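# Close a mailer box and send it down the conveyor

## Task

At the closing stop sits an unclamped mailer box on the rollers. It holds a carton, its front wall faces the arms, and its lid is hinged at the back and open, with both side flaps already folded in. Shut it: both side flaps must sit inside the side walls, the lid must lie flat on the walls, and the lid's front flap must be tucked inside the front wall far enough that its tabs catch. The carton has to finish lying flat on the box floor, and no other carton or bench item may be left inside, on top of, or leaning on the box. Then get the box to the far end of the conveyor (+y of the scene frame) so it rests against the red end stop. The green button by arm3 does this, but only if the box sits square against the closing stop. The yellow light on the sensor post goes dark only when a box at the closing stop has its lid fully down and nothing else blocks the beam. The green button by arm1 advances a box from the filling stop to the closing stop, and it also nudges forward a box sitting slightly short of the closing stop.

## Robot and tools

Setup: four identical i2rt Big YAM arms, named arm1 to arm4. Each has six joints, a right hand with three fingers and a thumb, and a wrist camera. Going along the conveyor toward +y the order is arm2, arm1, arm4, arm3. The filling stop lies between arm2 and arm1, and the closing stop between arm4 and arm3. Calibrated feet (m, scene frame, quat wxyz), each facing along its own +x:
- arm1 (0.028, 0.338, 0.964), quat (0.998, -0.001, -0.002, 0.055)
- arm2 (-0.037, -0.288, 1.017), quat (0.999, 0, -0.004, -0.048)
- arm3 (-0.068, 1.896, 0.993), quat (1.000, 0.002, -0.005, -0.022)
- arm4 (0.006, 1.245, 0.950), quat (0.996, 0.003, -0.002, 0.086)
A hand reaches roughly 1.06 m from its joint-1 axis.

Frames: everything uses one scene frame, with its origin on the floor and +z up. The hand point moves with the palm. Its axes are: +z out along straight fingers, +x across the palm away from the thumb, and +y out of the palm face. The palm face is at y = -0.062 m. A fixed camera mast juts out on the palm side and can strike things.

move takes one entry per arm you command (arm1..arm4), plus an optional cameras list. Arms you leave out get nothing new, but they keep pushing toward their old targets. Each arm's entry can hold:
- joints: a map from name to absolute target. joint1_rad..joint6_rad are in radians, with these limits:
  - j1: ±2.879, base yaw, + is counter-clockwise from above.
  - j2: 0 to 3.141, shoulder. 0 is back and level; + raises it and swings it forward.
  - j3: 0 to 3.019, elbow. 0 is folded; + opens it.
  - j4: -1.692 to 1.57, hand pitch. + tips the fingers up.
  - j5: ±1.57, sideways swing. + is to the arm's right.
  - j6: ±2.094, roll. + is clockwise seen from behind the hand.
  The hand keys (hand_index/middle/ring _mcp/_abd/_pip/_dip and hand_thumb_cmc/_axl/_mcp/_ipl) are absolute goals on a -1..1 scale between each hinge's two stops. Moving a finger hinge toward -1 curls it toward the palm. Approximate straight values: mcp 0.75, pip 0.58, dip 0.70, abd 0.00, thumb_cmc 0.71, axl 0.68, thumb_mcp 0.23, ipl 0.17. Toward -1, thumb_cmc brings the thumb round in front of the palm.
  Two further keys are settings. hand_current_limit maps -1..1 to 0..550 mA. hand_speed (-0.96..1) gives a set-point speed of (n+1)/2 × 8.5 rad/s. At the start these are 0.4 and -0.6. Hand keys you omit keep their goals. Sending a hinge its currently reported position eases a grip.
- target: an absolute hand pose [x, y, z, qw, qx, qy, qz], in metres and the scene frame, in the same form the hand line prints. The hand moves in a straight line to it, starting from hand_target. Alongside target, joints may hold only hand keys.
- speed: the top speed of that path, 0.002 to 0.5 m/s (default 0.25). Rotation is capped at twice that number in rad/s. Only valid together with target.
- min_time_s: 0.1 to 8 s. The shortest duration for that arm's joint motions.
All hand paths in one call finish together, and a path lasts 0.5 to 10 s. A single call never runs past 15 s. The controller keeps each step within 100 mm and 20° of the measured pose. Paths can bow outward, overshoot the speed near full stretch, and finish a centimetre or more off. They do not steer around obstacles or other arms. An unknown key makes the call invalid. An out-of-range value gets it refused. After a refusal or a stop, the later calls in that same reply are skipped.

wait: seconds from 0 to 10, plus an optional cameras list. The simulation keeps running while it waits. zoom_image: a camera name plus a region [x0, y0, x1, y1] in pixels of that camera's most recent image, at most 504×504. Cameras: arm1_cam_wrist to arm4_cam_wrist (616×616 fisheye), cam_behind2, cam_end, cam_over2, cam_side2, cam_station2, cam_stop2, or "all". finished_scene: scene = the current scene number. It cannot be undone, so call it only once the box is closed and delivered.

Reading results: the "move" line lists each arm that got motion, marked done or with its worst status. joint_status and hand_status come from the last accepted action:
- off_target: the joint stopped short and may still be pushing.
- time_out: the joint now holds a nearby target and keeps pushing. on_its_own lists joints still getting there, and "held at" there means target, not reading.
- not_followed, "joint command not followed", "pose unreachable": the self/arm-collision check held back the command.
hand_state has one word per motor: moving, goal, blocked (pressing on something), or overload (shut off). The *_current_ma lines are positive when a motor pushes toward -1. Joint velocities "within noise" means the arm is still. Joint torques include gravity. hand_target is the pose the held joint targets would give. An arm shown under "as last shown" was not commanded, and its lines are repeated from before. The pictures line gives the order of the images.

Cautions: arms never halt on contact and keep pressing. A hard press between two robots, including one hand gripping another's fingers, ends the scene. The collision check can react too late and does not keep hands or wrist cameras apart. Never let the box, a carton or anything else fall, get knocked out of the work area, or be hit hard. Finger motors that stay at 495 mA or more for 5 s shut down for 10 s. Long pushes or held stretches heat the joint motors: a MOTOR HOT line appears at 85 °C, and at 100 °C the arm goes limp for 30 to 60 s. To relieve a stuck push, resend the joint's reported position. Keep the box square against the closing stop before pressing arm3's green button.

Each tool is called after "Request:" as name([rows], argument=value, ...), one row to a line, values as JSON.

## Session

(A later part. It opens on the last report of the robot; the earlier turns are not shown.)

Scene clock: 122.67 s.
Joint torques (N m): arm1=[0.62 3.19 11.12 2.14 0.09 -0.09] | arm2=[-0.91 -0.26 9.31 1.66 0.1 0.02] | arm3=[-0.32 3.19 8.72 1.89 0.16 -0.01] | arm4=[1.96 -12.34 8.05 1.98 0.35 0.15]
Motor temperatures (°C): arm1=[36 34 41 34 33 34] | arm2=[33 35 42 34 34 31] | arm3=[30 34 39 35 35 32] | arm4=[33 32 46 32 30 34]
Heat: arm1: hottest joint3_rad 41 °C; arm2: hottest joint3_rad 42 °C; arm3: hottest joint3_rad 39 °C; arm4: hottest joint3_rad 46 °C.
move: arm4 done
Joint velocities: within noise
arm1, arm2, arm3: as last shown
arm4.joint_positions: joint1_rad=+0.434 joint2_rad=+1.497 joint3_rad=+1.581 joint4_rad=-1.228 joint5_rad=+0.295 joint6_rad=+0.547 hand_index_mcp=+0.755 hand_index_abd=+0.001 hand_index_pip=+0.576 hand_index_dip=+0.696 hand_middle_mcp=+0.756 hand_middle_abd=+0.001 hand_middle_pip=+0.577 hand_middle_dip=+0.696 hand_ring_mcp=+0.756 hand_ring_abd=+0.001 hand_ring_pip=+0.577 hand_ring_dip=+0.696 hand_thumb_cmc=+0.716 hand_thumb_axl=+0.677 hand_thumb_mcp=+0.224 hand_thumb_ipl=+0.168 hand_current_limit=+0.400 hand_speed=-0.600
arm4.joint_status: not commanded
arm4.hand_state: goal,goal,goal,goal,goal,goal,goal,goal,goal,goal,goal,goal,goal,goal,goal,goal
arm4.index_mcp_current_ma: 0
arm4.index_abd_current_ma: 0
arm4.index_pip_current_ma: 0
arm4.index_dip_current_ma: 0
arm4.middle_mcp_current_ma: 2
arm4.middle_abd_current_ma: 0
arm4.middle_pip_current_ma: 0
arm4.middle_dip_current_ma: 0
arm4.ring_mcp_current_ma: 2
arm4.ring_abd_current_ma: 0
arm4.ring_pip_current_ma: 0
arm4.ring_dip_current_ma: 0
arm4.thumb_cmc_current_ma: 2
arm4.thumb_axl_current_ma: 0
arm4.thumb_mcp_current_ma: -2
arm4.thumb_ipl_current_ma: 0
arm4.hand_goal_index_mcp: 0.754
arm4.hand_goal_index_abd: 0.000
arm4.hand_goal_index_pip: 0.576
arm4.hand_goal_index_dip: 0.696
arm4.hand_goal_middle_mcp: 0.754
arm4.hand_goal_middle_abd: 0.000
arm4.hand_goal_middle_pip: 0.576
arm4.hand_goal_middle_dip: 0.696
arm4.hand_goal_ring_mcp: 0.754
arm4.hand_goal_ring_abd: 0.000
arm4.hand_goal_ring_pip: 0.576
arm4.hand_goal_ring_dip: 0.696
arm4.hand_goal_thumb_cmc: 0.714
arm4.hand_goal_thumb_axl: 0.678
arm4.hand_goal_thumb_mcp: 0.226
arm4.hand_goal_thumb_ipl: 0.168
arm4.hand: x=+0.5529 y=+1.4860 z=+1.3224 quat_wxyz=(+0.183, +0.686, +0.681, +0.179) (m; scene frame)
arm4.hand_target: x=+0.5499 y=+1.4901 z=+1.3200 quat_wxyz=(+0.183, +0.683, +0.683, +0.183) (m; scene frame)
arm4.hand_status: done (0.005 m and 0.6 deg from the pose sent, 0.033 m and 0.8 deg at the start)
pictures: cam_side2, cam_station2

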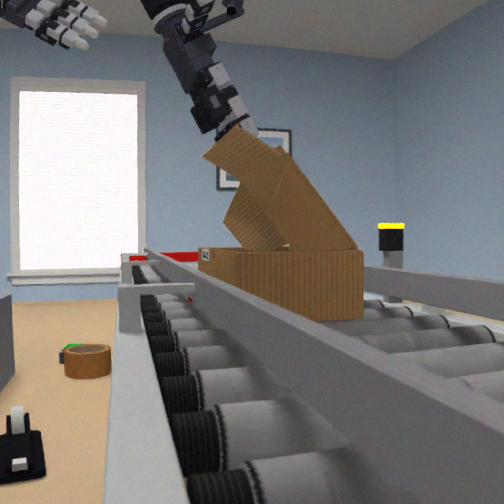

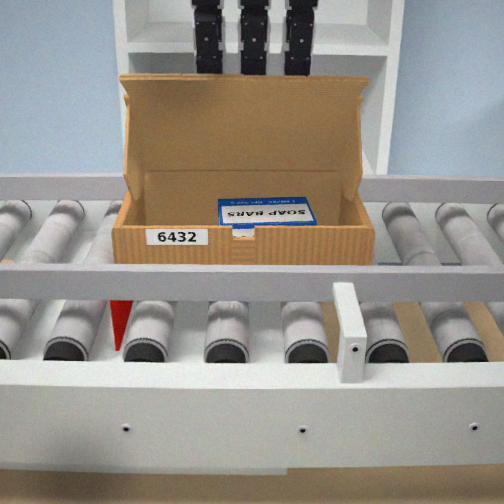

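Request:
move(arm4={"target": [0.535, 1.49, 1.322, 0.183, 0.683, 0.683, 0.183], "speed": 0.1})

Request:
move(arm4={"target": [0.527, 1.49, 1.300, 0.183, 0.683, 0.683, 0.183], "speed": 0.1}, cameras=["cam_side2", "cam_station2"])

Scene clock: 139.50 s.
Joint torques (N m): arm1=[0.62 3.19 11.15 2.14 0.09 -0.08] | arm2=[-0.79 -0.15 9.31 1.65 0.11 0.02] | arm3=[-0.38 3.14 8.72 1.89 0.16 -0.01] | arm4=[1.85 -11.63 7.99 1.62 0.41 0.29]
Motor temperatures (°C): arm1=[35 34 42 33 33 34] | arm2=[33 35 42 34 34 31] | arm3=[30 34 39 35 34 32] | arm4=[33 32 44 32 30 34]
Heat: arm1: hottest joint3_rad 42 °C; arm2: hottest joint3_rad 42 °C; arm3: hottest joint3_rad 39 °C; arm4: hottest joint3_rad 44 °C.
move: arm4 done
Joint velocities: within noise
arm1, arm2, arm3: as last shown
arm4.joint_positions: joint1_rad=+0.453 joint2_rad=+1.465 joint3_rad=+1.554 joint4_rad=-1.226 joint5_rad=+0.301 joint6_rad=+0.549 hand_index_mcp=+0.754 hand_index_abd=+0.001 hand_index_pip=+0.575 hand_index_dip=+0.696 hand_middle_mcp=+0.755 hand_middle_abd=+0.001 hand_middle_pip=+0.576 hand_middle_dip=+0.696 hand_ring_mcp=+0.755 hand_ring_abd=+0.001 hand_ring_pip=+0.576 hand_ring_dip=+0.696 hand_thumb_cmc=+0.716 hand_thumb_axl=+0.677 hand_thumb_mcp=+0.224 hand_thumb_ipl=+0.168 hand_current_limit=+0.400 hand_speed=-0.600
arm4.joint_status: not commanded
arm4.hand_state: goal,goal,goal,goal,goal,goal,goal,goal,goal,goal,goal,goal,goal,goal,goal,goal
arm4.index_mcp_current_ma: 0
arm4.index_abd_current_ma: 0
arm4.index_pip_current_ma: 0
arm4.index_dip_current_ma: 0
arm4.middle_mcp_current_ma: 1
arm4.middle_abd_current_ma: 0
arm4.middle_pip_current_ma: 0
arm4.middle_dip_current_ma: 0
arm4.ring_mcp_current_ma: 1
arm4.ring_abd_current_ma: 0
arm4.ring_pip_current_ma: 0
arm4.ring_dip_current_ma: 0
arm4.thumb_cmc_current_ma: 2
arm4.thumb_axl_current_ma: 0
arm4.thumb_mcp_current_ma: -2
arm4.thumb_ipl_current_ma: 0
arm4.hand_goal_index_mcp: 0.754
arm4.hand_goal_index_abd: 0.000
arm4.hand_goal_index_pip: 0.576
arm4.hand_goal_index_dip: 0.696
arm4.hand_goal_middle_mcp: 0.754
arm4.hand_goal_middle_abd: 0.000
arm4.hand_goal_middle_pip: 0.576
arm4.hand_goal_middle_dip: 0.696
arm4.hand_goal_ring_mcp: 0.754
arm4.hand_goal_ring_abd: 0.000
arm4.hand_goal_ring_pip: 0.576
arm4.hand_goal_ring_dip: 0.696
arm4.hand_goal_thumb_cmc: 0.714
arm4.hand_goal_thumb_axl: 0.678
arm4.hand_goal_thumb_mcp: 0.226
arm4.hand_goal_thumb_ipl: 0.168
arm4.hand: x=+0.5391 y=+1.4891 z=+1.3266 quat_wxyz=(+0.184, +0.680, +0.686, +0.183) (m; scene frame)
arm4.hand_target: x=+0.5350 y=+1.4900 z=+1.3221 quat_wxyz=(+0.183, +0.683, +0.683, +0.183) (m; scene frame)
arm4.hand_status: done (0.006 m and 0.5 deg from the pose sent, 0.018 m and 0.6 deg at the start)
pictures: none

Scene clock: 140.53 s.
Joint torques (N m): arm1=[0.62 3.37 11.14 2.14 0.09 -0.09] | arm2=[-0.85 -0.21 9.31 1.63 0.11 0.02] | arm3=[-0.38 3.19 8.72 1.89 0.16 -0.01] | arm4=[1.73 -11.34 7.87 1.98 0.43 0.3]
Motor temperatures (°C): arm1=[35 34 42 33 33 34] | arm2=[33 35 42 34 34 31] | arm3=[30 34 40 35 34 32] | arm4=[33 32 44 32 30 34]
Heat: arm1: hottest joint3_rad 42 °C; arm2: hottest joint3_rad 42 °C; arm3: hottest joint3_rad 40 °C; arm4: hottest joint3_rad 44 °C.
move: arm4 done
Joint velocities: within noise
arm1.joint_positions: joint1_rad=-0.028 joint2_rad=+0.527 joint3_rad=+1.338 joint4_rad=-1.204 joint5_rad=+0.017 joint6_rad=+1.039 hand_index_mcp=+0.756 hand_index_abd=+0.001 hand_index_pip=+0.577 hand_index_dip=+0.696 hand_middle_mcp=+0.756 hand_middle_abd=+0.001 hand_middle_pip=+0.577 hand_middle_dip=+0.696 hand_ring_mcp=+0.756 hand_ring_abd=+0.000 hand_ring_pip=+0.577 hand_ring_dip=+0.696 hand_thumb_cmc=+0.715 hand_thumb_axl=+0.677 hand_thumb_mcp=+0.226 hand_thumb_ipl=+0.168 hand_current_limit=+0.400 hand_speed=-0.600
arm1.joint_status: not commanded
arm1.hand_state: goal,goal,goal,goal,goal,goal,goal,goal,goal,goal,goal,goal,goal,goal,goal,goal
arm1.index_mcp_current_ma: 0
arm1.index_abd_current_ma: 0
arm1.index_pip_current_ma: 0
arm1.index_dip_current_ma: 0
arm1.middle_mcp_current_ma: 0
arm1.middle_abd_current_ma: 0
arm1.middle_pip_current_ma: 0
arm1.middle_dip_current_ma: 0
arm1.ring_mcp_current_ma: 0
arm1.ring_abd_current_ma: 0
arm1.ring_pip_current_ma: 0
arm1.ring_dip_current_ma: 0
arm1.thumb_cmc_current_ma: 0
arm1.thumb_axl_current_ma: 0
arm1.thumb_mcp_current_ma: 0
arm1.thumb_ipl_current_ma: 0
arm1.hand_goal_index_mcp: 0.754
arm1.hand_goal_index_abd: 0.000
arm1.hand_goal_index_pip: 0.576
arm1.hand_goal_index_dip: 0.696
arm1.hand_goal_middle_mcp: 0.754
arm1.hand_goal_middle_abd: 0.000
arm1.hand_goal_middle_pip: 0.576
arm1.hand_goal_middle_dip: 0.696
arm1.hand_goal_ring_mcp: 0.754
arm1.hand_goal_ring_abd: 0.000
arm1.hand_goal_ring_pip: 0.576
arm1.hand_goal_ring_dip: 0.696
arm1.hand_goal_thumb_cmc: 0.714
arm1.hand_goal_thumb_axl: 0.678
arm1.hand_goal_thumb_mcp: 0.226
arm1.hand_goal_thumb_ipl: 0.168
arm1.hand: x=+0.2607 y=+0.2706 z=+1.5488 quat_wxyz=(+0.132, +0.793, +0.247, +0.540) (m; scene frame)
arm1.hand_target: x=+0.2565 y=+0.2703 z=+1.5591 quat_wxyz=(+0.134, +0.787, +0.245, +0.550) (m; scene frame)
arm1.hand_status: not commanded
arm2.joint_positions: joint1_rad=+0.071 joint2_rad=+0.612 joint3_rad=+1.367 joint4_rad=-1.164 joint5_rad=+0.018 joint6_rad=+1.115 hand_index_mcp=+0.755 hand_index_abd=+0.001 hand_index_pip=+0.577 hand_index_dip=+0.696 hand_middle_mcp=+0.755 hand_middle_abd=+0.001 hand_middle_pip=+0.577 hand_middle_dip=+0.696 hand_ring_mcp=+0.755 hand_ring_abd=+0.001 hand_ring_pip=+0.577 hand_ring_dip=+0.696 hand_thumb_cmc=+0.715 hand_thumb_axl=+0.677 hand_thumb_mcp=+0.226 hand_thumb_ipl=+0.168 hand_current_limit=+0.400 hand_speed=-0.600
arm2.joint_status: not commanded
arm2.hand_state: goal,goal,goal,goal,goal,goal,goal,goal,goal,goal,goal,goal,goal,goal,goal,overload
arm2.index_mcp_current_ma: 0
arm2.index_abd_current_ma: 0
arm2.index_pip_current_ma: 0
arm2.index_dip_current_ma: 0
arm2.middle_mcp_current_ma: 0
arm2.middle_abd_current_ma: 0
arm2.middle_pip_current_ma: 0
arm2.middle_dip_current_ma: 0
arm2.ring_mcp_current_ma: 0
arm2.ring_abd_current_ma: 0
arm2.ring_pip_current_ma: 0
arm2.ring_dip_current_ma: 0
arm2.thumb_cmc_current_ma: 0
arm2.thumb_axl_current_ma: 0
arm2.thumb_mcp_current_ma: 0
arm2.thumb_ipl_current_ma: 0
arm2.hand_goal_index_mcp: 0.754
arm2.hand_goal_index_abd: 0.000
arm2.hand_goal_index_pip: 0.576
arm2.hand_goal_index_dip: 0.696
arm2.hand_goal_middle_mcp: 0.754
arm2.hand_goal_middle_abd: 0.000
arm2.hand_goal_middle_pip: 0.576
arm2.hand_goal_middle_dip: 0.696
arm2.hand_goal_ring_mcp: 0.754
arm2.hand_goal_ring_abd: 0.000
arm2.hand_goal_ring_pip: 0.576
arm2.hand_goal_ring_dip: 0.696
arm2.hand_goal_thumb_cmc: 0.714
arm2.hand_goal_thumb_axl: 0.678
arm2.hand_goal_thumb_mcp: 0.226
arm2.hand_goal_thumb_ipl: 0.168
arm2.hand: x=+0.2171 y=-0.3838 z=+1.6021 quat_wxyz=(+0.139, +0.815, +0.174, +0.535) (m; scene frame)
arm2.hand_target: x=+0.2134 y=-0.3837 z=+1.6145 quat_wxyz=(+0.142, +0.808, +0.172, +0.546) (m; scene frame)
arm2.hand_status: not commanded
arm3.joint_positions: joint1_rad=-0.049 joint2_rad=+0.631 joint3_rad=+1.452 joint4_rad=-1.302 joint5_rad=-0.046 joint6_rad=+1.067 hand_index_mcp=+0.755 hand_index_abd=+0.001 hand_index_pip=+0.577 hand_index_dip=+0.696 hand_middle_mcp=+0.755 hand_middle_abd=+0.001 hand_middle_pip=+0.577 hand_middle_dip=+0.696 hand_ring_mcp=+0.755 hand_ring_abd=+0.001 hand_ring_pip=+0.577 hand_ring_dip=+0.696 hand_thumb_cmc=+0.715 hand_thumb_axl=+0.677 hand_thumb_mcp=+0.226 hand_thumb_ipl=+0.168 hand_current_limit=+0.400 hand_speed=-0.600
arm3.joint_status: not commanded
arm3.hand_state: goal,goal,goal,goal,goal,goal,goal,goal,goal,goal,goal,goal,goal,goal,goal,goal
arm3.index_mcp_current_ma: 0
arm3.index_abd_current_ma: 0
arm3.index_pip_current_ma: 0
arm3.index_dip_current_ma: 0
arm3.middle_mcp_current_ma: 0
arm3.middle_abd_current_ma: 0
arm3.middle_pip_current_ma: 0
arm3.middle_dip_current_ma: 0
arm3.ring_mcp_current_ma: 0
arm3.ring_abd_current_ma: 0
arm3.ring_pip_current_ma: 0
arm3.ring_dip_current_ma: 0
arm3.thumb_cmc_current_ma: 0
arm3.thumb_axl_current_ma: 0
arm3.thumb_mcp_current_ma: 0
arm3.thumb_ipl_current_ma: 0
arm3.hand_goal_index_mcp: 0.754
arm3.hand_goal_index_abd: 0.000
arm3.hand_goal_index_pip: 0.576
arm3.hand_goal_index_dip: 0.696
arm3.hand_goal_middle_mcp: 0.754
arm3.hand_goal_middle_abd: 0.000
arm3.hand_goal_middle_pip: 0.576
arm3.hand_goal_middle_dip: 0.696
arm3.hand_goal_ring_mcp: 0.754
arm3.hand_goal_ring_abd: 0.000
arm3.hand_goal_ring_pip: 0.576
arm3.hand_goal_ring_dip: 0.696
arm3.hand_goal_thumb_cmc: 0.714
arm3.hand_goal_thumb_axl: 0.678
arm3.hand_goal_thumb_mcp: 0.226
arm3.hand_goal_thumb_ipl: 0.168
arm3.hand: x=+0.1669 y=+1.7925 z=+1.5855 quat_wxyz=(+0.133, +0.832, +0.184, +0.506) (m; scene frame)
arm3.hand_target: x=+0.1631 y=+1.7928 z=+1.5988 quat_wxyz=(+0.137, +0.824, +0.183, +0.518) (m; scene frame)
arm3.hand_status: not commanded
arm4.joint_positions: joint1_rad=+0.465 joint2_rad=+1.443 joint3_rad=+1.478 joint4_rad=-1.181 joint5_rad=+0.305 joint6_rad=+0.559 hand_index_mcp=+0.755 hand_index_abd=+0.001 hand_index_pip=+0.575 hand_index_dip=+0.696 hand_middle_mcp=+0.755 hand_middle_abd=+0.001 hand_middle_pip=+0.576 hand_middle_dip=+0.696 hand_ring_mcp=+0.755 hand_ring_abd=+0.001 hand_ring_pip=+0.576 hand_ring_dip=+0.696 hand_thumb_cmc=+0.716 hand_thumb_axl=+0.677 hand_thumb_mcp=+0.224 hand_thumb_ipl=+0.168 hand_current_limit=+0.400 hand_speed=-0.600
arm4.joint_status: not commanded
arm4.hand_state: goal,goal,goal,goal,goal,goal,goal,goal,goal,goal,goal,goal,goal,goal,goal,goal
arm4.index_mcp_current_ma: 0
arm4.index_abd_current_ma: 0
arm4.index_pip_current_ma: 0
arm4.index_dip_current_ma: 0
arm4.middle_mcp_current_ma: 1
arm4.middle_abd_current_ma: 0
arm4.middle_pip_current_ma: 0
arm4.middle_dip_current_ma: 0
arm4.ring_mcp_current_ma: 1
arm4.ring_abd_current_ma: 0
arm4.ring_pip_current_ma: 0
arm4.ring_dip_current_ma: 0
arm4.thumb_cmc_current_ma: 2
arm4.thumb_axl_current_ma: 0
arm4.thumb_mcp_current_ma: -2
arm4.thumb_ipl_current_ma: 0
arm4.hand_goal_index_mcp: 0.754
arm4.hand_goal_index_abd: 0.000
arm4.hand_goal_index_pip: 0.576
arm4.hand_goal_index_dip: 0.696
arm4.hand_goal_middle_mcp: 0.754
arm4.hand_goal_middle_abd: 0.000
arm4.hand_goal_middle_pip: 0.576
arm4.hand_goal_middle_dip: 0.696
arm4.hand_goal_ring_mcp: 0.754
arm4.hand_goal_ring_abd: 0.000
arm4.hand_goal_ring_pip: 0.576
arm4.hand_goal_ring_dip: 0.696
arm4.hand_goal_thumb_cmc: 0.714
arm4.hand_goal_thumb_axl: 0.678
arm4.hand_goal_thumb_mcp: 0.226
arm4.hand_goal_thumb_ipl: 0.168
arm4.hand: x=+0.5293 y=+1.4890 z=+1.3061 quat_wxyz=(+0.184, +0.680, +0.687, +0.181) (m; scene frame)
arm4.hand_target: x=+0.5270 y=+1.4900 z=+1.2999 quat_wxyz=(+0.183, +0.683, +0.683, +0.183) (m; scene frame)
arm4.hand_status: done (0.007 m and 0.6 deg from the pose sent, 0.029 m and 0.5 deg at the start)
pictures: cam_side2, cam_station2

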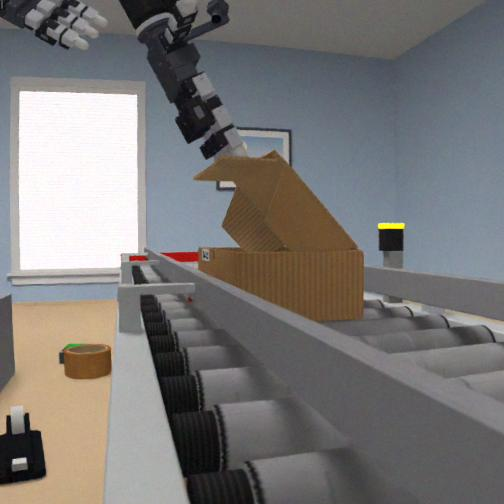

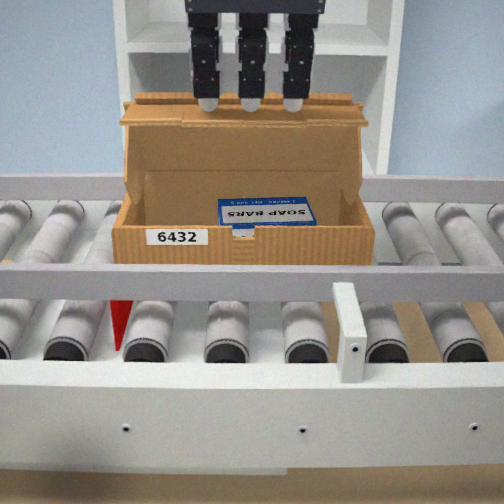

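Request:
move(arm4={"target": [0.525, 1.49, 1.276, 0.183, 0.683, 0.683, 0.183], "speed": 0.1})

Request:
move(arm4={"target": [0.54, 1.49, 1.255, 0.183, 0.683, 0.683, 0.183], "speed": 0.1}, cameras=["cam_side2", "cam_station2"])

Scene clock: 144.77 s.
Joint torques (N m): arm1=[0.44 3.19 11.11 2.15 0.08 -0.08] | arm2=[-0.85 -0.09 9.32 1.68 0.11 0.02] | arm3=[-0.32 3.19 8.73 1.89 0.16 -0.01] | arm4=[1.67 -10.58 7.83 2.17 0.42 0.3]
Motor temperatures (°C): arm1=[35 34 42 33 33 34] | arm2=[33 35 42 34 34 31] | arm3=[30 34 40 35 34 32] | arm4=[33 32 43 32 30 34]
Heat: arm1: hottest joint3_rad 42 °C; arm2: hottest joint3_rad 42 °C; arm3: hottest joint3_rad 40 °C; arm4: hottest joint3_rad 43 °C.
move: arm4 done
Joint velocities: within noise
arm1, arm2, arm3: as last shown
arm4.joint_positions: joint1_rad=+0.469 joint2_rad=+1.434 joint3_rad=+1.412 joint4_rad=-1.122 joint5_rad=+0.307 joint6_rad=+0.562 hand_index_mcp=+0.756 hand_index_abd=+0.001 hand_index_pip=+0.575 hand_index_dip=+0.696 hand_middle_mcp=+0.756 hand_middle_abd=+0.001 hand_middle_pip=+0.576 hand_middle_dip=+0.696 hand_ring_mcp=+0.756 hand_ring_abd=+0.001 hand_ring_pip=+0.576 hand_ring_dip=+0.696 hand_thumb_cmc=+0.716 hand_thumb_axl=+0.677 hand_thumb_mcp=+0.224 hand_thumb_ipl=+0.168 hand_current_limit=+0.400 hand_speed=-0.600
arm4.joint_status: not commanded
arm4.hand_state: goal,goal,goal,goal,goal,goal,goal,goal,goal,goal,goal,goal,goal,goal,goal,goal
arm4.index_mcp_current_ma: 2
arm4.index_abd_current_ma: 0
arm4.index_pip_current_ma: 0
arm4.index_dip_current_ma: 0
arm4.middle_mcp_current_ma: 1
arm4.middle_abd_current_ma: 0
arm4.middle_pip_current_ma: 0
arm4.middle_dip_current_ma: 0
arm4.ring_mcp_current_ma: 1
arm4.ring_abd_current_ma: 0
arm4.ring_pip_current_ma: 0
arm4.ring_dip_current_ma: 0
arm4.thumb_cmc_current_ma: 2
arm4.thumb_axl_current_ma: 0
arm4.thumb_mcp_current_ma: -2
arm4.thumb_ipl_current_ma: 0
arm4.hand_goal_index_mcp: 0.754
arm4.hand_goal_index_abd: 0.000
arm4.hand_goal_index_pip: 0.576
arm4.hand_goal_index_dip: 0.696
arm4.hand_goal_middle_mcp: 0.754
arm4.hand_goal_middle_abd: 0.000
arm4.hand_goal_middle_pip: 0.576
arm4.hand_goal_middle_dip: 0.696
arm4.hand_goal_ring_mcp: 0.754
arm4.hand_goal_ring_abd: 0.000
arm4.hand_goal_ring_pip: 0.576
arm4.hand_goal_ring_dip: 0.696
arm4.hand_goal_thumb_cmc: 0.714
arm4.hand_goal_thumb_axl: 0.678
arm4.hand_goal_thumb_mcp: 0.226
arm4.hand_goal_thumb_ipl: 0.168
arm4.hand: x=+0.5260 y=+1.4886 z=+1.2842 quat_wxyz=(+0.184, +0.679, +0.687, +0.182) (m; scene frame)
arm4.hand_target: x=+0.5249 y=+1.4900 z=+1.2760 quat_wxyz=(+0.183, +0.683, +0.683, +0.183) (m; scene frame)
arm4.hand_status: done (0.008 m and 0.6 deg from the pose sent, 0.030 m and 0.6 deg at the start)
pictures: none

Scene clock: 145.80 s.
Joint torques (N m): arm1=[0.56 3.25 11.14 2.17 0.09 -0.08] | arm2=[-0.85 -0.21 9.33 1.63 0.11 0.02] | arm3=[-0.32 3.19 8.72 1.89 0.16 -0.01] | arm4=[0.67 -8.59 7.99 2.43 0.1 0.12]
Motor temperatures (°C): arm1=[35 34 42 33 33 34] | arm2=[33 35 42 34 34 31] | arm3=[30 34 40 35 34 32] | arm4=[33 33 43 32 30 34]
Heat: arm1: hottest joint3_rad 42 °C; arm2: hottest joint3_rad 42 °C; arm3: hottest joint3_rad 40 °C; arm4: hottest joint3_rad 43 °C.
move: arm4 off_target
Joint velocities: within noise
arm1, arm2, arm3: as last shown
arm4.joint_positions: joint1_rad=+0.462 joint2_rad=+1.437 joint3_rad=+1.388 joint4_rad=-1.072 joint5_rad=+0.307 joint6_rad=+0.562 hand_index_mcp=+0.759 hand_index_abd=+0.007 hand_index_pip=+0.576 hand_index_dip=+0.696 hand_middle_mcp=+0.759 hand_middle_abd=+0.001 hand_middle_pip=+0.576 hand_middle_dip=+0.696 hand_ring_mcp=+0.763 hand_ring_abd=+0.005 hand_ring_pip=+0.580 hand_ring_dip=+0.696 hand_thumb_cmc=+0.716 hand_thumb_axl=+0.677 hand_thumb_mcp=+0.224 hand_thumb_ipl=+0.168 hand_current_limit=+0.400 hand_speed=-0.600
arm4.joint_status: not commanded
arm4.hand_state: goal,goal,goal,goal,goal,goal,goal,goal,goal,goal,goal,goal,goal,goal,goal,goal
arm4.index_mcp_current_ma: 5
arm4.index_abd_current_ma: 6
arm4.index_pip_current_ma: 0
arm4.index_dip_current_ma: 0
arm4.middle_mcp_current_ma: 5
arm4.middle_abd_current_ma: 0
arm4.middle_pip_current_ma: 0
arm4.middle_dip_current_ma: 0
arm4.ring_mcp_current_ma: 12
arm4.ring_abd_current_ma: 4
arm4.ring_pip_current_ma: 3
arm4.ring_dip_current_ma: 0
arm4.thumb_cmc_current_ma: 2
arm4.thumb_axl_current_ma: 0
arm4.thumb_mcp_current_ma: -2
arm4.thumb_ipl_current_ma: 0
arm4.hand_goal_index_mcp: 0.754
arm4.hand_goal_index_abd: 0.000
arm4.hand_goal_index_pip: 0.576
arm4.hand_goal_index_dip: 0.696
arm4.hand_goal_middle_mcp: 0.754
arm4.hand_goal_middle_abd: 0.000
arm4.hand_goal_middle_pip: 0.576
arm4.hand_goal_middle_dip: 0.696
arm4.hand_goal_ring_mcp: 0.754
arm4.hand_goal_ring_abd: 0.000
arm4.hand_goal_ring_pip: 0.576
arm4.hand_goal_ring_dip: 0.696
arm4.hand_goal_thumb_cmc: 0.714
arm4.hand_goal_thumb_axl: 0.678
arm4.hand_goal_thumb_mcp: 0.226
arm4.hand_goal_thumb_ipl: 0.168
arm4.hand: x=+0.5318 y=+1.4880 z=+1.2775 quat_wxyz=(+0.186, +0.681, +0.681, +0.192) (m; scene frame)
arm4.hand_target: x=+0.5391 y=+1.4895 z=+1.2551 quat_wxyz=(+0.183, +0.683, +0.683, +0.183) (m; scene frame)
arm4.hand_status: off_target (0.024 m and 1.1 deg from the pose sent, 0.032 m and 0.6 deg at the start)
pictures: cam_side2, cam_station2

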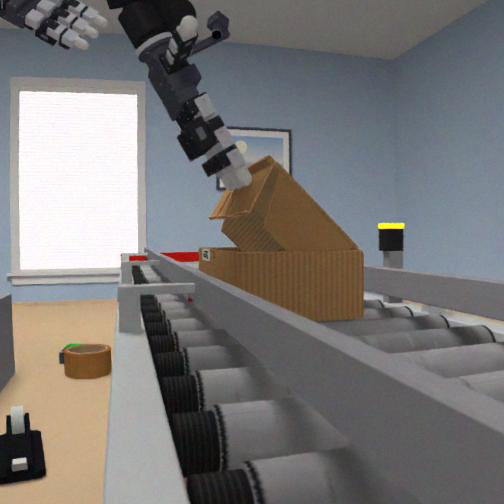

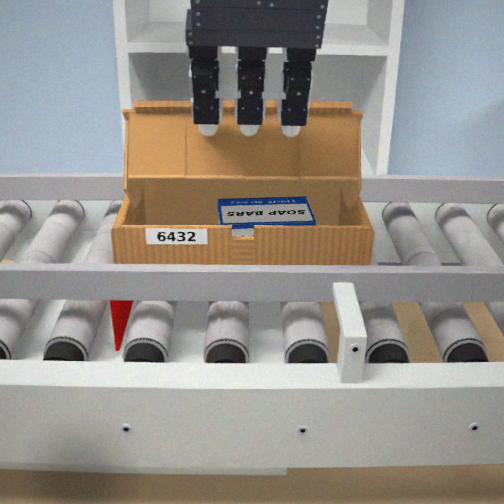

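Request:
move(arm4={"target": [0.50, 1.49, 1.285, 0.183, 0.683, 0.683, 0.183], "speed": 0.15}, cameras=["cam_side2", "cam_station2"])

Scene clock: 149.40 s.
Joint torques (N m): arm1=[0.44 3.19 11.12 2.15 0.09 -0.09] | arm2=[-0.79 -0.21 9.29 1.65 0.1 0.02] | arm3=[-0.38 3.19 8.72 1.89 0.16 -0.01] | arm4=[1.67 -10.29 8.24 0.91 0.46 0.33]
Motor temperatures (°C): arm1=[35 34 42 33 33 34] | arm2=[33 35 42 34 34 31] | arm3=[30 34 40 35 34 32] | arm4=[33 32 43 32 30 34]
Heat: arm1: hottest joint3_rad 42 °C; arm2: hottest joint3_rad 42 °C; arm3: hottest joint3_rad 40 °C; arm4: hottest joint3_rad 43 °C.
move: arm4 done
Joint velocities: within noise
arm1, arm2, arm3: as last shown
arm4.joint_positions: joint1_rad=+0.504 joint2_rad=+1.390 joint3_rad=+1.381 joint4_rad=-1.122 joint5_rad=+0.320 joint6_rad=+0.594 hand_index_mcp=+0.757 hand_index_abd=+0.003 hand_index_pip=+0.576 hand_index_dip=+0.696 hand_middle_mcp=+0.759 hand_middle_abd=+0.001 hand_middle_pip=+0.576 hand_middle_dip=+0.696 hand_ring_mcp=+0.763 hand_ring_abd=+0.003 hand_ring_pip=+0.580 hand_ring_dip=+0.696 hand_thumb_cmc=+0.716 hand_thumb_axl=+0.677 hand_thumb_mcp=+0.224 hand_thumb_ipl=+0.168 hand_current_limit=+0.400 hand_speed=-0.600
arm4.joint_status: not commanded
arm4.hand_state: goal,goal,goal,goal,goal,goal,goal,goal,goal,goal,goal,goal,goal,goal,goal,goal
arm4.index_mcp_current_ma: 3
arm4.index_abd_current_ma: 2
arm4.index_pip_current_ma: 0
arm4.index_dip_current_ma: 0
arm4.middle_mcp_current_ma: 5
arm4.middle_abd_current_ma: 0
arm4.middle_pip_current_ma: 0
arm4.middle_dip_current_ma: 0
arm4.ring_mcp_current_ma: 12
arm4.ring_abd_current_ma: 2
arm4.ring_pip_current_ma: 3
arm4.ring_dip_current_ma: 0
arm4.thumb_cmc_current_ma: 2
arm4.thumb_axl_current_ma: 0
arm4.thumb_mcp_current_ma: -2
arm4.thumb_ipl_current_ma: 0
arm4.hand_goal_index_mcp: 0.754
arm4.hand_goal_index_abd: 0.000
arm4.hand_goal_index_pip: 0.576
arm4.hand_goal_index_dip: 0.696
arm4.hand_goal_middle_mcp: 0.754
arm4.hand_goal_middle_abd: 0.000
arm4.hand_goal_middle_pip: 0.576
arm4.hand_goal_middle_dip: 0.696
arm4.hand_goal_ring_mcp: 0.754
arm4.hand_goal_ring_abd: 0.000
arm4.hand_goal_ring_pip: 0.576
arm4.hand_goal_ring_dip: 0.696
arm4.hand_goal_thumb_cmc: 0.714
arm4.hand_goal_thumb_axl: 0.678
arm4.hand_goal_thumb_mcp: 0.226
arm4.hand_goal_thumb_ipl: 0.168
arm4.hand: x=+0.5058 y=+1.4928 z=+1.2927 quat_wxyz=(+0.185, +0.679, +0.684, +0.193) (m; scene frame)
arm4.hand_target: x=+0.5001 y=+1.4900 z=+1.2852 quat_wxyz=(+0.183, +0.683, +0.683, +0.183) (m; scene frame)
arm4.hand_status: done (0.010 m and 1.3 deg from the pose sent, 0.033 m and 1.1 deg at the start)
pictures: cam_side2, cam_station2

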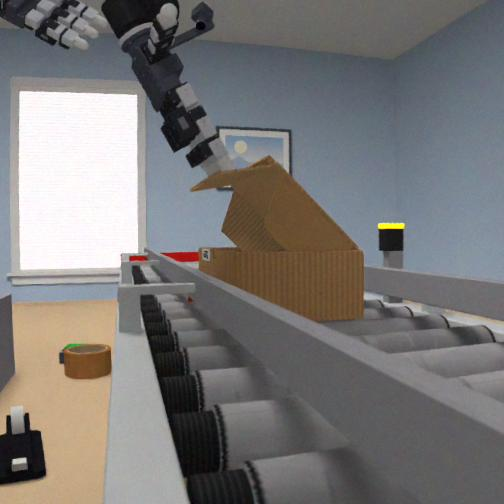

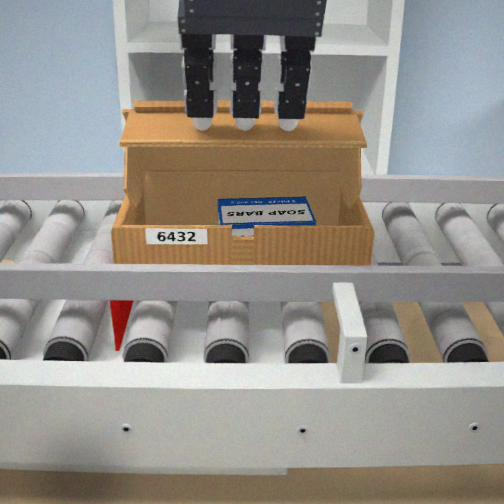

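Request:
move(arm4={"target": [0.50, 1.49, 1.40, 0.183, 0.683, 0.683, 0.183], "speed": 0.2})

Request:
move(arm4={"target": [0.52, 1.435, 1.40, 0.183, 0.683, 0.683, 0.183], "speed": 0.2}, arm3={"target": [0.50, 1.70, 1.45, 0.183, 0.683, 0.683, 0.183], "speed": 0.3, "joints": {"hand_thumb_cmc": -0.55}}, cameras=["cam_side2", "cam_station2", "cam_over2"])

Scene clock: 172.93 s.
Joint torques (N m): arm1=[0.62 3.25 11.14 2.15 0.08 -0.09] | arm2=[-0.85 -0.26 9.31 1.66 0.11 0.02] | arm3=[-0.32 3.19 8.73 1.89 0.16 -0.01] | arm4=[1.67 -9.41 13.18 0.81 0.41 0.3]
Motor temperatures (°C): arm1=[35 34 42 33 32 33] | arm2=[33 35 42 34 34 31] | arm3=[30 34 40 35 34 31] | arm4=[32 32 41 31 30 34]
Heat: arm1: hottest joint3_rad 42 °C; arm2: hottest joint3_rad 42 °C; arm3: hottest joint3_rad 40 °C; arm4: hottest joint3_rad 41 °C.
move: arm4 off_target
Joint velocities: within noise
arm1, arm2, arm3: as last shown
arm4.joint_positions: joint1_rad=+0.504 joint2_rad=+1.415 joint3_rad=+1.647 joint4_rad=-1.425 joint5_rad=+0.322 joint6_rad=+0.595 hand_index_mcp=+0.757 hand_index_abd=+0.002 hand_index_pip=+0.576 hand_index_dip=+0.696 hand_middle_mcp=+0.759 hand_middle_abd=+0.001 hand_middle_pip=+0.576 hand_middle_dip=+0.696 hand_ring_mcp=+0.759 hand_ring_abd=+0.002 hand_ring_pip=+0.578 hand_ring_dip=+0.696 hand_thumb_cmc=+0.716 hand_thumb_axl=+0.677 hand_thumb_mcp=+0.224 hand_thumb_ipl=+0.168 hand_current_limit=+0.400 hand_speed=-0.600
arm4.joint_status: not commanded
arm4.hand_state: goal,goal,goal,goal,goal,goal,goal,goal,goal,goal,goal,goal,goal,goal,goal,goal
arm4.index_mcp_current_ma: 3
arm4.index_abd_current_ma: 1
arm4.index_pip_current_ma: 0
arm4.index_dip_current_ma: 0
arm4.middle_mcp_current_ma: 5
arm4.middle_abd_current_ma: 0
arm4.middle_pip_current_ma: 0
arm4.middle_dip_current_ma: 0
arm4.ring_mcp_current_ma: 5
arm4.ring_abd_current_ma: 1
arm4.ring_pip_current_ma: 2
arm4.ring_dip_current_ma: 0
arm4.thumb_cmc_current_ma: 2
arm4.thumb_axl_current_ma: 0
arm4.thumb_mcp_current_ma: -2
arm4.thumb_ipl_current_ma: 0
arm4.hand_goal_index_mcp: 0.754
arm4.hand_goal_index_abd: 0.000
arm4.hand_goal_index_pip: 0.576
arm4.hand_goal_index_dip: 0.696
arm4.hand_goal_middle_mcp: 0.754
arm4.hand_goal_middle_abd: 0.000
arm4.hand_goal_middle_pip: 0.576
arm4.hand_goal_middle_dip: 0.696
arm4.hand_goal_ring_mcp: 0.754
arm4.hand_goal_ring_abd: 0.000
arm4.hand_goal_ring_pip: 0.576
arm4.hand_goal_ring_dip: 0.696
arm4.hand_goal_thumb_cmc: 0.714
arm4.hand_goal_thumb_axl: 0.678
arm4.hand_goal_thumb_mcp: 0.226
arm4.hand_goal_thumb_ipl: 0.168
arm4.hand: x=+0.4968 y=+1.4848 z=+1.3750 quat_wxyz=(+0.182, +0.680, +0.692, +0.163) (m; scene frame)
arm4.hand_target: x=+0.4991 y=+1.4893 z=+1.3995 quat_wxyz=(+0.183, +0.683, +0.683, +0.184) (m; scene frame)
arm4.hand_status: off_target (0.026 m and 2.5 deg from the pose sent, 0.108 m and 1.3 deg at the start)
pictures: none

Scene clock: 176.10 s.
Joint torques (N m): arm1=[0.56 3.25 11.12 2.14 0.08 -0.09] | arm2=[-0.79 -0.21 9.32 1.65 0.1 0.01] | arm3=[-0.97 -11.69 12.85 0.65 -0.07 -0.07] | arm4=[0.79 -10.29 10.02 1.98 0.17 -0.01]
Motor temperatures (°C): arm1=[35 34 42 33 32 33] | arm2=[33 35 42 34 33 31] | arm3=[30 34 40 35 34 31] | arm4=[32 33 42 31 30 34]
Heat: arm1: hottest joint3_rad 42 °C; arm2: hottest joint3_rad 42 °C; arm3: hottest joint3_rad 40 °C; arm4: hottest joint3_rad 42 °C.
move: arm3 off_target; arm4 off_target
Joint velocities: within noise
arm1, arm2: as last shown
arm3.joint_positions: joint1_rad=-0.337 joint2_rad=+1.453 joint3_rad=+1.696 joint4_rad=-1.379 joint5_rad=-0.183 joint6_rad=-0.333 hand_index_mcp=+0.756 hand_index_abd=+0.001 hand_index_pip=+0.577 hand_index_dip=+0.696 hand_middle_mcp=+0.756 hand_middle_abd=+0.001 hand_middle_pip=+0.577 hand_middle_dip=+0.696 hand_ring_mcp=+0.756 hand_ring_abd=+0.001 hand_ring_pip=+0.577 hand_ring_dip=+0.696 hand_thumb_cmc=-0.546 hand_thumb_axl=+0.677 hand_thumb_mcp=+0.224 hand_thumb_ipl=+0.168 hand_current_limit=+0.400 hand_speed=-0.600
arm3.joint_status: all done
arm3.hand_state: goal,goal,goal,goal,goal,goal,goal,goal,goal,goal,goal,goal,goal,goal,goal,goal
arm3.index_mcp_current_ma: 1
arm3.index_abd_current_ma: 0
arm3.index_pip_current_ma: 0
arm3.index_dip_current_ma: 0
arm3.middle_mcp_current_ma: 1
arm3.middle_abd_current_ma: 0
arm3.middle_pip_current_ma: 0
arm3.middle_dip_current_ma: 0
arm3.ring_mcp_current_ma: 1
arm3.ring_abd_current_ma: 0
arm3.ring_pip_current_ma: 0
arm3.ring_dip_current_ma: 0
arm3.thumb_cmc_current_ma: 3
arm3.thumb_axl_current_ma: 0
arm3.thumb_mcp_current_ma: -2
arm3.thumb_ipl_current_ma: 0
arm3.hand_goal_index_mcp: 0.754
arm3.hand_goal_index_abd: 0.000
arm3.hand_goal_index_pip: 0.576
arm3.hand_goal_index_dip: 0.696
arm3.hand_goal_middle_mcp: 0.754
arm3.hand_goal_middle_abd: 0.000
arm3.hand_goal_middle_pip: 0.576
arm3.hand_goal_middle_dip: 0.696
arm3.hand_goal_ring_mcp: 0.754
arm3.hand_goal_ring_abd: 0.000
arm3.hand_goal_ring_pip: 0.576
arm3.hand_goal_ring_dip: 0.696
arm3.hand_goal_thumb_cmc: -0.550
arm3.hand_goal_thumb_axl: 0.678
arm3.hand_goal_thumb_mcp: 0.226
arm3.hand_goal_thumb_ipl: 0.168
arm3.hand: x=+0.4966 y=+1.7066 z=+1.4200 quat_wxyz=(+0.160, +0.690, +0.684, +0.176) (m; scene frame)
arm3.hand_target: x=+0.4986 y=+1.7006 z=+1.4496 quat_wxyz=(+0.183, +0.683, +0.683, +0.183) (m; scene frame)
arm3.hand_status: off_target (0.031 m and 2.9 deg from the pose sent, 0.371 m and 71.6 deg at the start)
arm4.joint_positions: joint1_rad=+0.384 joint2_rad=+1.389 joint3_rad=+1.647 joint4_rad=-1.419 joint5_rad=+0.272 joint6_rad=+0.502 hand_index_mcp=+0.757 hand_index_abd=+0.002 hand_index_pip=+0.576 hand_index_dip=+0.696 hand_middle_mcp=+0.759 hand_middle_abd=+0.001 hand_middle_pip=+0.576 hand_middle_dip=+0.696 hand_ring_mcp=+0.759 hand_ring_abd=+0.002 hand_ring_pip=+0.578 hand_ring_dip=+0.696 hand_thumb_cmc=+0.716 hand_thumb_axl=+0.677 hand_thumb_mcp=+0.224 hand_thumb_ipl=+0.168 hand_current_limit=+0.400 hand_speed=-0.600
arm4.joint_status: not commanded
arm4.hand_state: goal,goal,goal,goal,goal,goal,goal,goal,goal,goal,goal,goal,goal,goal,goal,goal
arm4.index_mcp_current_ma: 3
arm4.index_abd_current_ma: 1
arm4.index_pip_current_ma: 0
arm4.index_dip_current_ma: 0
arm4.middle_mcp_current_ma: 5
arm4.middle_abd_current_ma: 0
arm4.middle_pip_current_ma: 0
arm4.middle_dip_current_ma: 0
arm4.ring_mcp_current_ma: 5
arm4.ring_abd_current_ma: 1
arm4.ring_pip_current_ma: 2
arm4.ring_dip_current_ma: 0
arm4.thumb_cmc_current_ma: 2
arm4.thumb_axl_current_ma: 0
arm4.thumb_mcp_current_ma: -2
arm4.thumb_ipl_current_ma: 0
arm4.hand_goal_index_mcp: 0.754
arm4.hand_goal_index_abd: 0.000
arm4.hand_goal_index_pip: 0.576
arm4.hand_goal_index_dip: 0.696
arm4.hand_goal_middle_mcp: 0.754
arm4.hand_goal_middle_abd: 0.000
arm4.hand_goal_middle_pip: 0.576
arm4.hand_goal_middle_dip: 0.696
arm4.hand_goal_ring_mcp: 0.754
arm4.hand_goal_ring_abd: 0.000
arm4.hand_goal_ring_pip: 0.576
arm4.hand_goal_ring_dip: 0.696
arm4.hand_goal_thumb_cmc: 0.714
arm4.hand_goal_thumb_axl: 0.678
arm4.hand_goal_thumb_mcp: 0.226
arm4.hand_goal_thumb_ipl: 0.168
arm4.hand: x=+0.5167 y=+1.4356 z=+1.3848 quat_wxyz=(+0.178, +0.687, +0.685, +0.164) (m; scene frame)
arm4.hand_target: x=+0.5195 y=+1.4348 z=+1.4001 quat_wxyz=(+0.183, +0.683, +0.683, +0.183) (m; scene frame)
arm4.hand_status: off_target (0.016 m and 2.3 deg from the pose sent, 0.060 m and 2.5 deg at the start)
pictures: cam_over2, cam_side2, cam_station2

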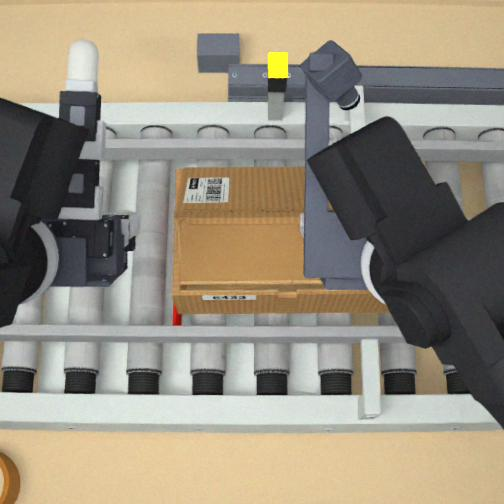

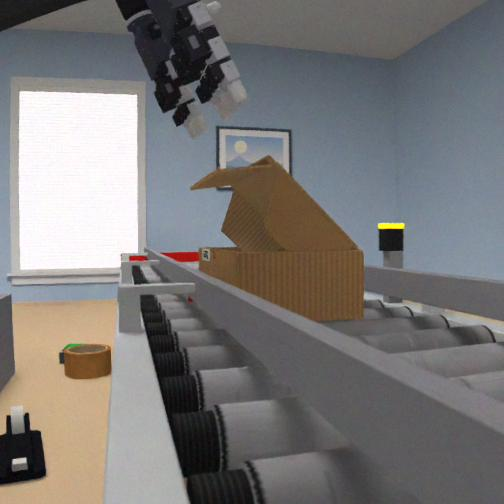

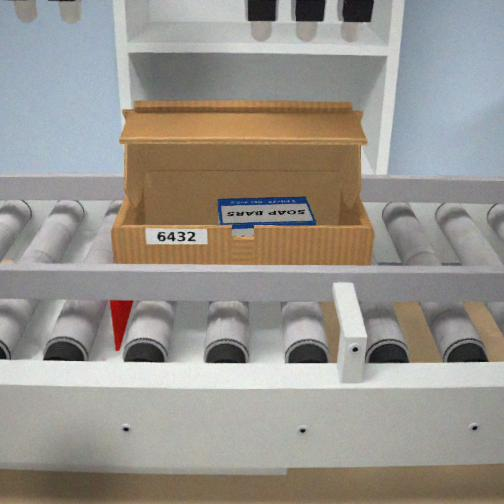

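Request:
move(arm4={"target": [0.50, 1.49, 1.315, 0.183, 0.683, 0.683, 0.183], "speed": 0.2})

Request:
move(arm4={"target": [0.498, 1.49, 1.267, 0.183, 0.683, 0.683, 0.183], "speed": 0.12})

Request:
move(arm4={"target": [0.5175, 1.49, 1.242, 0.183, 0.683, 0.683, 0.183], "speed": 0.12}, cameras=["cam_side2", "cam_station2"])

Scene clock: 184.27 s.
Joint torques (N m): arm1=[0.5 3.25 11.11 2.17 0.08 -0.09] | arm2=[-0.79 -0.32 9.32 1.66 0.1 0.02] | arm3=[-0.97 -11.34 12.85 0.65 -0.07 -0.07] | arm4=[1.55 -9.17 8.23 1.98 0.47 0.34]
Motor temperatures (°C): arm1=[35 34 42 33 32 33] | arm2=[33 35 42 34 33 31] | arm3=[30 34 41 35 34 31] | arm4=[32 33 43 31 30 33]
Heat: arm1: hottest joint3_rad 42 °C; arm2: hottest joint3_rad 42 °C; arm3: hottest joint3_rad 41 °C; arm4: hottest joint3_rad 43 °C.
move: arm4 done
Joint velocities: within noise
arm1, arm2, arm3: as last shown
arm3.hand_target: x=+0.4986 y=+1.7006 z=+1.4496 quat_wxyz=(+0.184, +0.683, +0.683, +0.183) (m; scene frame)
arm4.joint_positions: joint1_rad=+0.505 joint2_rad=+1.379 joint3_rad=+1.460 joint4_rad=-1.232 joint5_rad=+0.320 joint6_rad=+0.595 hand_index_mcp=+0.757 hand_index_abd=+0.002 hand_index_pip=+0.576 hand_index_dip=+0.696 hand_middle_mcp=+0.759 hand_middle_abd=+0.001 hand_middle_pip=+0.576 hand_middle_dip=+0.696 hand_ring_mcp=+0.759 hand_ring_abd=+0.002 hand_ring_pip=+0.578 hand_ring_dip=+0.696 hand_thumb_cmc=+0.716 hand_thumb_axl=+0.677 hand_thumb_mcp=+0.224 hand_thumb_ipl=+0.168 hand_current_limit=+0.400 hand_speed=-0.600
arm4.joint_status: not commanded
arm4.hand_state: goal,goal,goal,goal,goal,goal,goal,goal,goal,goal,goal,goal,goal,goal,goal,goal
arm4.index_mcp_current_ma: 3
arm4.index_abd_current_ma: 1
arm4.index_pip_current_ma: 0
arm4.index_dip_current_ma: 0
arm4.middle_mcp_current_ma: 5
arm4.middle_abd_current_ma: 0
arm4.middle_pip_current_ma: 0
arm4.middle_dip_current_ma: 0
arm4.ring_mcp_current_ma: 5
arm4.ring_abd_current_ma: 1
arm4.ring_pip_current_ma: 2
arm4.ring_dip_current_ma: 0
arm4.thumb_cmc_current_ma: 2
arm4.thumb_axl_current_ma: 0
arm4.thumb_mcp_current_ma: -2
arm4.thumb_ipl_current_ma: 0
arm4.hand_goal_index_mcp: 0.754
arm4.hand_goal_index_abd: 0.000
arm4.hand_goal_index_pip: 0.576
arm4.hand_goal_index_dip: 0.696
arm4.hand_goal_middle_mcp: 0.754
arm4.hand_goal_middle_abd: 0.000
arm4.hand_goal_middle_pip: 0.576
arm4.hand_goal_middle_dip: 0.696
arm4.hand_goal_ring_mcp: 0.754
arm4.hand_goal_ring_abd: 0.000
arm4.hand_goal_ring_pip: 0.576
arm4.hand_goal_ring_dip: 0.696
arm4.hand_goal_thumb_cmc: 0.714
arm4.hand_goal_thumb_axl: 0.678
arm4.hand_goal_thumb_mcp: 0.226
arm4.hand_goal_thumb_ipl: 0.168
arm4.hand: x=+0.4984 y=+1.4878 z=+1.3240 quat_wxyz=(+0.184, +0.679, +0.687, +0.183) (m; scene frame)
arm4.hand_target: x=+0.4998 y=+1.4899 z=+1.3151 quat_wxyz=(+0.183, +0.683, +0.683, +0.183) (m; scene frame)
arm4.hand_status: done (0.009 m and 0.7 deg from the pose sent, 0.090 m and 2.3 deg at the start)
pictures: none

Scene clock: 185.37 s.
Joint torques (N m): arm1=[0.44 3.25 11.17 2.13 0.08 -0.09] | arm2=[-0.85 -0.21 9.33 1.66 0.11 0.02] | arm3=[-0.97 -11.34 12.83 0.64 -0.07 -0.07] | arm4=[1.73 -9.52 8.06 2.09 0.45 0.29]
Motor temperatures (°C): arm1=[35 34 42 33 32 33] | arm2=[33 35 42 34 33 31] | arm3=[30 34 41 35 34 31] | arm4=[32 33 43 31 30 33]
Heat: arm1: hottest joint3_rad 42 °C; arm2: hottest joint3_rad 42 °C; arm3: hottest joint3_rad 41 °C; arm4: hottest joint3_rad 43 °C.
move: arm4 done
Joint velocities: within noise
arm1, arm2, arm3: as last shown
arm4.joint_positions: joint1_rad=+0.506 joint2_rad=+1.379 joint3_rad=+1.332 joint4_rad=-1.109 joint5_rad=+0.322 joint6_rad=+0.598 hand_index_mcp=+0.757 hand_index_abd=+0.002 hand_index_pip=+0.576 hand_index_dip=+0.696 hand_middle_mcp=+0.759 hand_middle_abd=+0.001 hand_middle_pip=+0.576 hand_middle_dip=+0.696 hand_ring_mcp=+0.758 hand_ring_abd=+0.002 hand_ring_pip=+0.578 hand_ring_dip=+0.696 hand_thumb_cmc=+0.716 hand_thumb_axl=+0.677 hand_thumb_mcp=+0.224 hand_thumb_ipl=+0.168 hand_current_limit=+0.400 hand_speed=-0.600
arm4.joint_status: not commanded
arm4.hand_state: goal,goal,goal,goal,goal,goal,goal,goal,goal,goal,goal,goal,goal,goal,goal,goal
arm4.index_mcp_current_ma: 3
arm4.index_abd_current_ma: 1
arm4.index_pip_current_ma: 0
arm4.index_dip_current_ma: 0
arm4.middle_mcp_current_ma: 5
arm4.middle_abd_current_ma: 0
arm4.middle_pip_current_ma: 0
arm4.middle_dip_current_ma: 0
arm4.ring_mcp_current_ma: 4
arm4.ring_abd_current_ma: 1
arm4.ring_pip_current_ma: 1
arm4.ring_dip_current_ma: 0
arm4.thumb_cmc_current_ma: 2
arm4.thumb_axl_current_ma: 0
arm4.thumb_mcp_current_ma: -2
arm4.thumb_ipl_current_ma: 0
arm4.hand_goal_index_mcp: 0.754
arm4.hand_goal_index_abd: 0.000
arm4.hand_goal_index_pip: 0.576
arm4.hand_goal_index_dip: 0.696
arm4.hand_goal_middle_mcp: 0.754
arm4.hand_goal_middle_abd: 0.000
arm4.hand_goal_middle_pip: 0.576
arm4.hand_goal_middle_dip: 0.696
arm4.hand_goal_ring_mcp: 0.754
arm4.hand_goal_ring_abd: 0.000
arm4.hand_goal_ring_pip: 0.576
arm4.hand_goal_ring_dip: 0.696
arm4.hand_goal_thumb_cmc: 0.714
arm4.hand_goal_thumb_axl: 0.678
arm4.hand_goal_thumb_mcp: 0.226
arm4.hand_goal_thumb_ipl: 0.168
arm4.hand: x=+0.4985 y=+1.4878 z=+1.2747 quat_wxyz=(+0.184, +0.680, +0.687, +0.181) (m; scene frame)
arm4.hand_target: x=+0.4979 y=+1.4900 z=+1.2672 quat_wxyz=(+0.183, +0.683, +0.683, +0.183) (m; scene frame)
arm4.hand_status: done (0.008 m and 0.6 deg from the pose sent, 0.057 m and 0.7 deg at the start)
pictures: none

Scene clock: 186.40 s.
Joint torques (N m): arm1=[0.62 3.25 11.14 2.15 0.08 -0.08] | arm2=[-0.91 -0.21 9.33 1.66 0.11 0.02] | arm3=[-0.97 -11.34 12.83 0.65 -0.07 -0.07] | arm4=[0.73 -9.05 8.08 2.04 0.16 0.04]
Motor temperatures (°C): arm1=[35 34 42 33 32 33] | arm2=[33 35 42 34 33 31] | arm3=[30 34 41 35 34 31] | arm4=[32 33 43 31 30 33]
Heat: arm1: hottest joint3_rad 42 °C; arm2: hottest joint3_rad 42 °C; arm3: hottest joint3_rad 41 °C; arm4: hottest joint3_rad 43 °C.
move: arm4 off_target
Joint velocities: within noise
arm1.joint_positions: joint1_rad=-0.028 joint2_rad=+0.527 joint3_rad=+1.338 joint4_rad=-1.204 joint5_rad=+0.017 joint6_rad=+1.039 hand_index_mcp=+0.756 hand_index_abd=+0.001 hand_index_pip=+0.577 hand_index_dip=+0.696 hand_middle_mcp=+0.756 hand_middle_abd=+0.001 hand_middle_pip=+0.577 hand_middle_dip=+0.696 hand_ring_mcp=+0.756 hand_ring_abd=+0.000 hand_ring_pip=+0.577 hand_ring_dip=+0.696 hand_thumb_cmc=+0.715 hand_thumb_axl=+0.677 hand_thumb_mcp=+0.226 hand_thumb_ipl=+0.168 hand_current_limit=+0.400 hand_speed=-0.600
arm1.joint_status: not commanded
arm1.hand_state: goal,goal,goal,goal,goal,goal,goal,goal,goal,goal,goal,goal,goal,goal,goal,goal
arm1.index_mcp_current_ma: 0
arm1.index_abd_current_ma: 0
arm1.index_pip_current_ma: 0
arm1.index_dip_current_ma: 0
arm1.middle_mcp_current_ma: 0
arm1.middle_abd_current_ma: 0
arm1.middle_pip_current_ma: 0
arm1.middle_dip_current_ma: 0
arm1.ring_mcp_current_ma: 0
arm1.ring_abd_current_ma: 0
arm1.ring_pip_current_ma: 0
arm1.ring_dip_current_ma: 0
arm1.thumb_cmc_current_ma: 0
arm1.thumb_axl_current_ma: 0
arm1.thumb_mcp_current_ma: 0
arm1.thumb_ipl_current_ma: 0
arm1.hand_goal_index_mcp: 0.754
arm1.hand_goal_index_abd: 0.000
arm1.hand_goal_index_pip: 0.576
arm1.hand_goal_index_dip: 0.696
arm1.hand_goal_middle_mcp: 0.754
arm1.hand_goal_middle_abd: 0.000
arm1.hand_goal_middle_pip: 0.576
arm1.hand_goal_middle_dip: 0.696
arm1.hand_goal_ring_mcp: 0.754
arm1.hand_goal_ring_abd: 0.000
arm1.hand_goal_ring_pip: 0.576
arm1.hand_goal_ring_dip: 0.696
arm1.hand_goal_thumb_cmc: 0.714
arm1.hand_goal_thumb_axl: 0.678
arm1.hand_goal_thumb_mcp: 0.226
arm1.hand_goal_thumb_ipl: 0.168
arm1.hand: x=+0.2607 y=+0.2706 z=+1.5488 quat_wxyz=(+0.132, +0.793, +0.247, +0.540) (m; scene frame)
arm1.hand_target: x=+0.2565 y=+0.2703 z=+1.5591 quat_wxyz=(+0.134, +0.787, +0.245, +0.550) (m; scene frame)
arm1.hand_status: not commanded
arm2.joint_positions: joint1_rad=+0.071 joint2_rad=+0.612 joint3_rad=+1.367 joint4_rad=-1.164 joint5_rad=+0.018 joint6_rad=+1.115 hand_index_mcp=+0.755 hand_index_abd=+0.001 hand_index_pip=+0.577 hand_index_dip=+0.696 hand_middle_mcp=+0.755 hand_middle_abd=+0.001 hand_middle_pip=+0.577 hand_middle_dip=+0.696 hand_ring_mcp=+0.755 hand_ring_abd=+0.001 hand_ring_pip=+0.577 hand_ring_dip=+0.696 hand_thumb_cmc=+0.715 hand_thumb_axl=+0.677 hand_thumb_mcp=+0.226 hand_thumb_ipl=+0.168 hand_current_limit=+0.400 hand_speed=-0.600
arm2.joint_status: not commanded
arm2.hand_state: goal,goal,goal,goal,goal,goal,goal,goal,goal,goal,goal,goal,goal,goal,goal,overload
arm2.index_mcp_current_ma: 0
arm2.index_abd_current_ma: 0
arm2.index_pip_current_ma: 0
arm2.index_dip_current_ma: 0
arm2.middle_mcp_current_ma: 0
arm2.middle_abd_current_ma: 0
arm2.middle_pip_current_ma: 0
arm2.middle_dip_current_ma: 0
arm2.ring_mcp_current_ma: 0
arm2.ring_abd_current_ma: 0
arm2.ring_pip_current_ma: 0
arm2.ring_dip_current_ma: 0
arm2.thumb_cmc_current_ma: 0
arm2.thumb_axl_current_ma: 0
arm2.thumb_mcp_current_ma: 0
arm2.thumb_ipl_current_ma: 0
arm2.hand_goal_index_mcp: 0.754
arm2.hand_goal_index_abd: 0.000
arm2.hand_goal_index_pip: 0.576
arm2.hand_goal_index_dip: 0.696
arm2.hand_goal_middle_mcp: 0.754
arm2.hand_goal_middle_abd: 0.000
arm2.hand_goal_middle_pip: 0.576
arm2.hand_goal_middle_dip: 0.696
arm2.hand_goal_ring_mcp: 0.754
arm2.hand_goal_ring_abd: 0.000
arm2.hand_goal_ring_pip: 0.576
arm2.hand_goal_ring_dip: 0.696
arm2.hand_goal_thumb_cmc: 0.714
arm2.hand_goal_thumb_axl: 0.678
arm2.hand_goal_thumb_mcp: 0.226
arm2.hand_goal_thumb_ipl: 0.168
arm2.hand: x=+0.2171 y=-0.3838 z=+1.6021 quat_wxyz=(+0.139, +0.815, +0.174, +0.535) (m; scene frame)
arm2.hand_target: x=+0.2134 y=-0.3837 z=+1.6145 quat_wxyz=(+0.142, +0.808, +0.172, +0.546) (m; scene frame)
arm2.hand_status: not commanded
arm3: as last shown
arm4.joint_positions: joint1_rad=+0.491 joint2_rad=+1.410 joint3_rad=+1.310 joint4_rad=-1.034 joint5_rad=+0.318 joint6_rad=+0.598 hand_index_mcp=+0.756 hand_index_abd=+0.002 hand_index_pip=+0.576 hand_index_dip=+0.696 hand_middle_mcp=+0.759 hand_middle_abd=+0.001 hand_middle_pip=+0.576 hand_middle_dip=+0.696 hand_ring_mcp=+0.758 hand_ring_abd=+0.002 hand_ring_pip=+0.578 hand_ring_dip=+0.696 hand_thumb_cmc=+0.716 hand_thumb_axl=+0.677 hand_thumb_mcp=+0.224 hand_thumb_ipl=+0.168 hand_current_limit=+0.400 hand_speed=-0.600
arm4.joint_status: not commanded
arm4.hand_state: goal,goal,goal,goal,goal,goal,goal,goal,goal,goal,goal,goal,goal,goal,goal,goal
arm4.index_mcp_current_ma: 2
arm4.index_abd_current_ma: 1
arm4.index_pip_current_ma: 0
arm4.index_dip_current_ma: 0
arm4.middle_mcp_current_ma: 5
arm4.middle_abd_current_ma: 0
arm4.middle_pip_current_ma: 0
arm4.middle_dip_current_ma: 0
arm4.ring_mcp_current_ma: 4
arm4.ring_abd_current_ma: 1
arm4.ring_pip_current_ma: 1
arm4.ring_dip_current_ma: 0
arm4.thumb_cmc_current_ma: 2
arm4.thumb_axl_current_ma: 0
arm4.thumb_mcp_current_ma: -2
arm4.thumb_ipl_current_ma: 0
arm4.hand_goal_index_mcp: 0.754
arm4.hand_goal_index_abd: 0.000
arm4.hand_goal_index_pip: 0.576
arm4.hand_goal_index_dip: 0.696
arm4.hand_goal_middle_mcp: 0.754
arm4.hand_goal_middle_abd: 0.000
arm4.hand_goal_middle_pip: 0.576
arm4.hand_goal_middle_dip: 0.696
arm4.hand_goal_ring_mcp: 0.754
arm4.hand_goal_ring_abd: 0.000
arm4.hand_goal_ring_pip: 0.576
arm4.hand_goal_ring_dip: 0.696
arm4.hand_goal_thumb_cmc: 0.714
arm4.hand_goal_thumb_axl: 0.678
arm4.hand_goal_thumb_mcp: 0.226
arm4.hand_goal_thumb_ipl: 0.168
arm4.hand: x=+0.5131 y=+1.4900 z=+1.2577 quat_wxyz=(+0.185, +0.684, +0.679, +0.191) (m; scene frame)
arm4.hand_target: x=+0.5171 y=+1.4898 z=+1.2422 quat_wxyz=(+0.183, +0.683, +0.683, +0.183) (m; scene frame)
arm4.hand_status: off_target (0.016 m and 1.1 deg from the pose sent, 0.038 m and 0.6 deg at the start)
pictures: cam_side2, cam_station2

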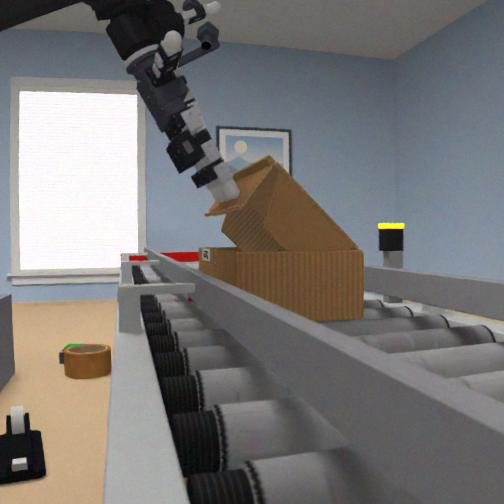

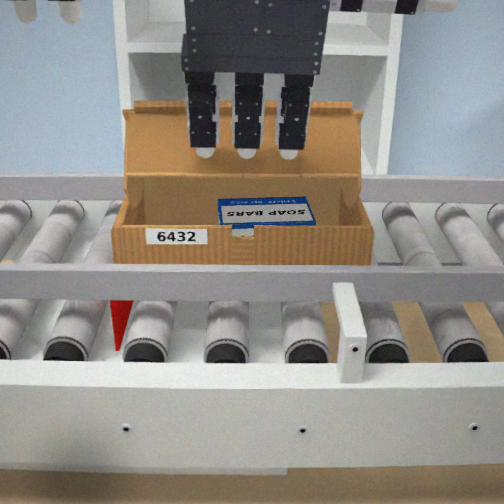

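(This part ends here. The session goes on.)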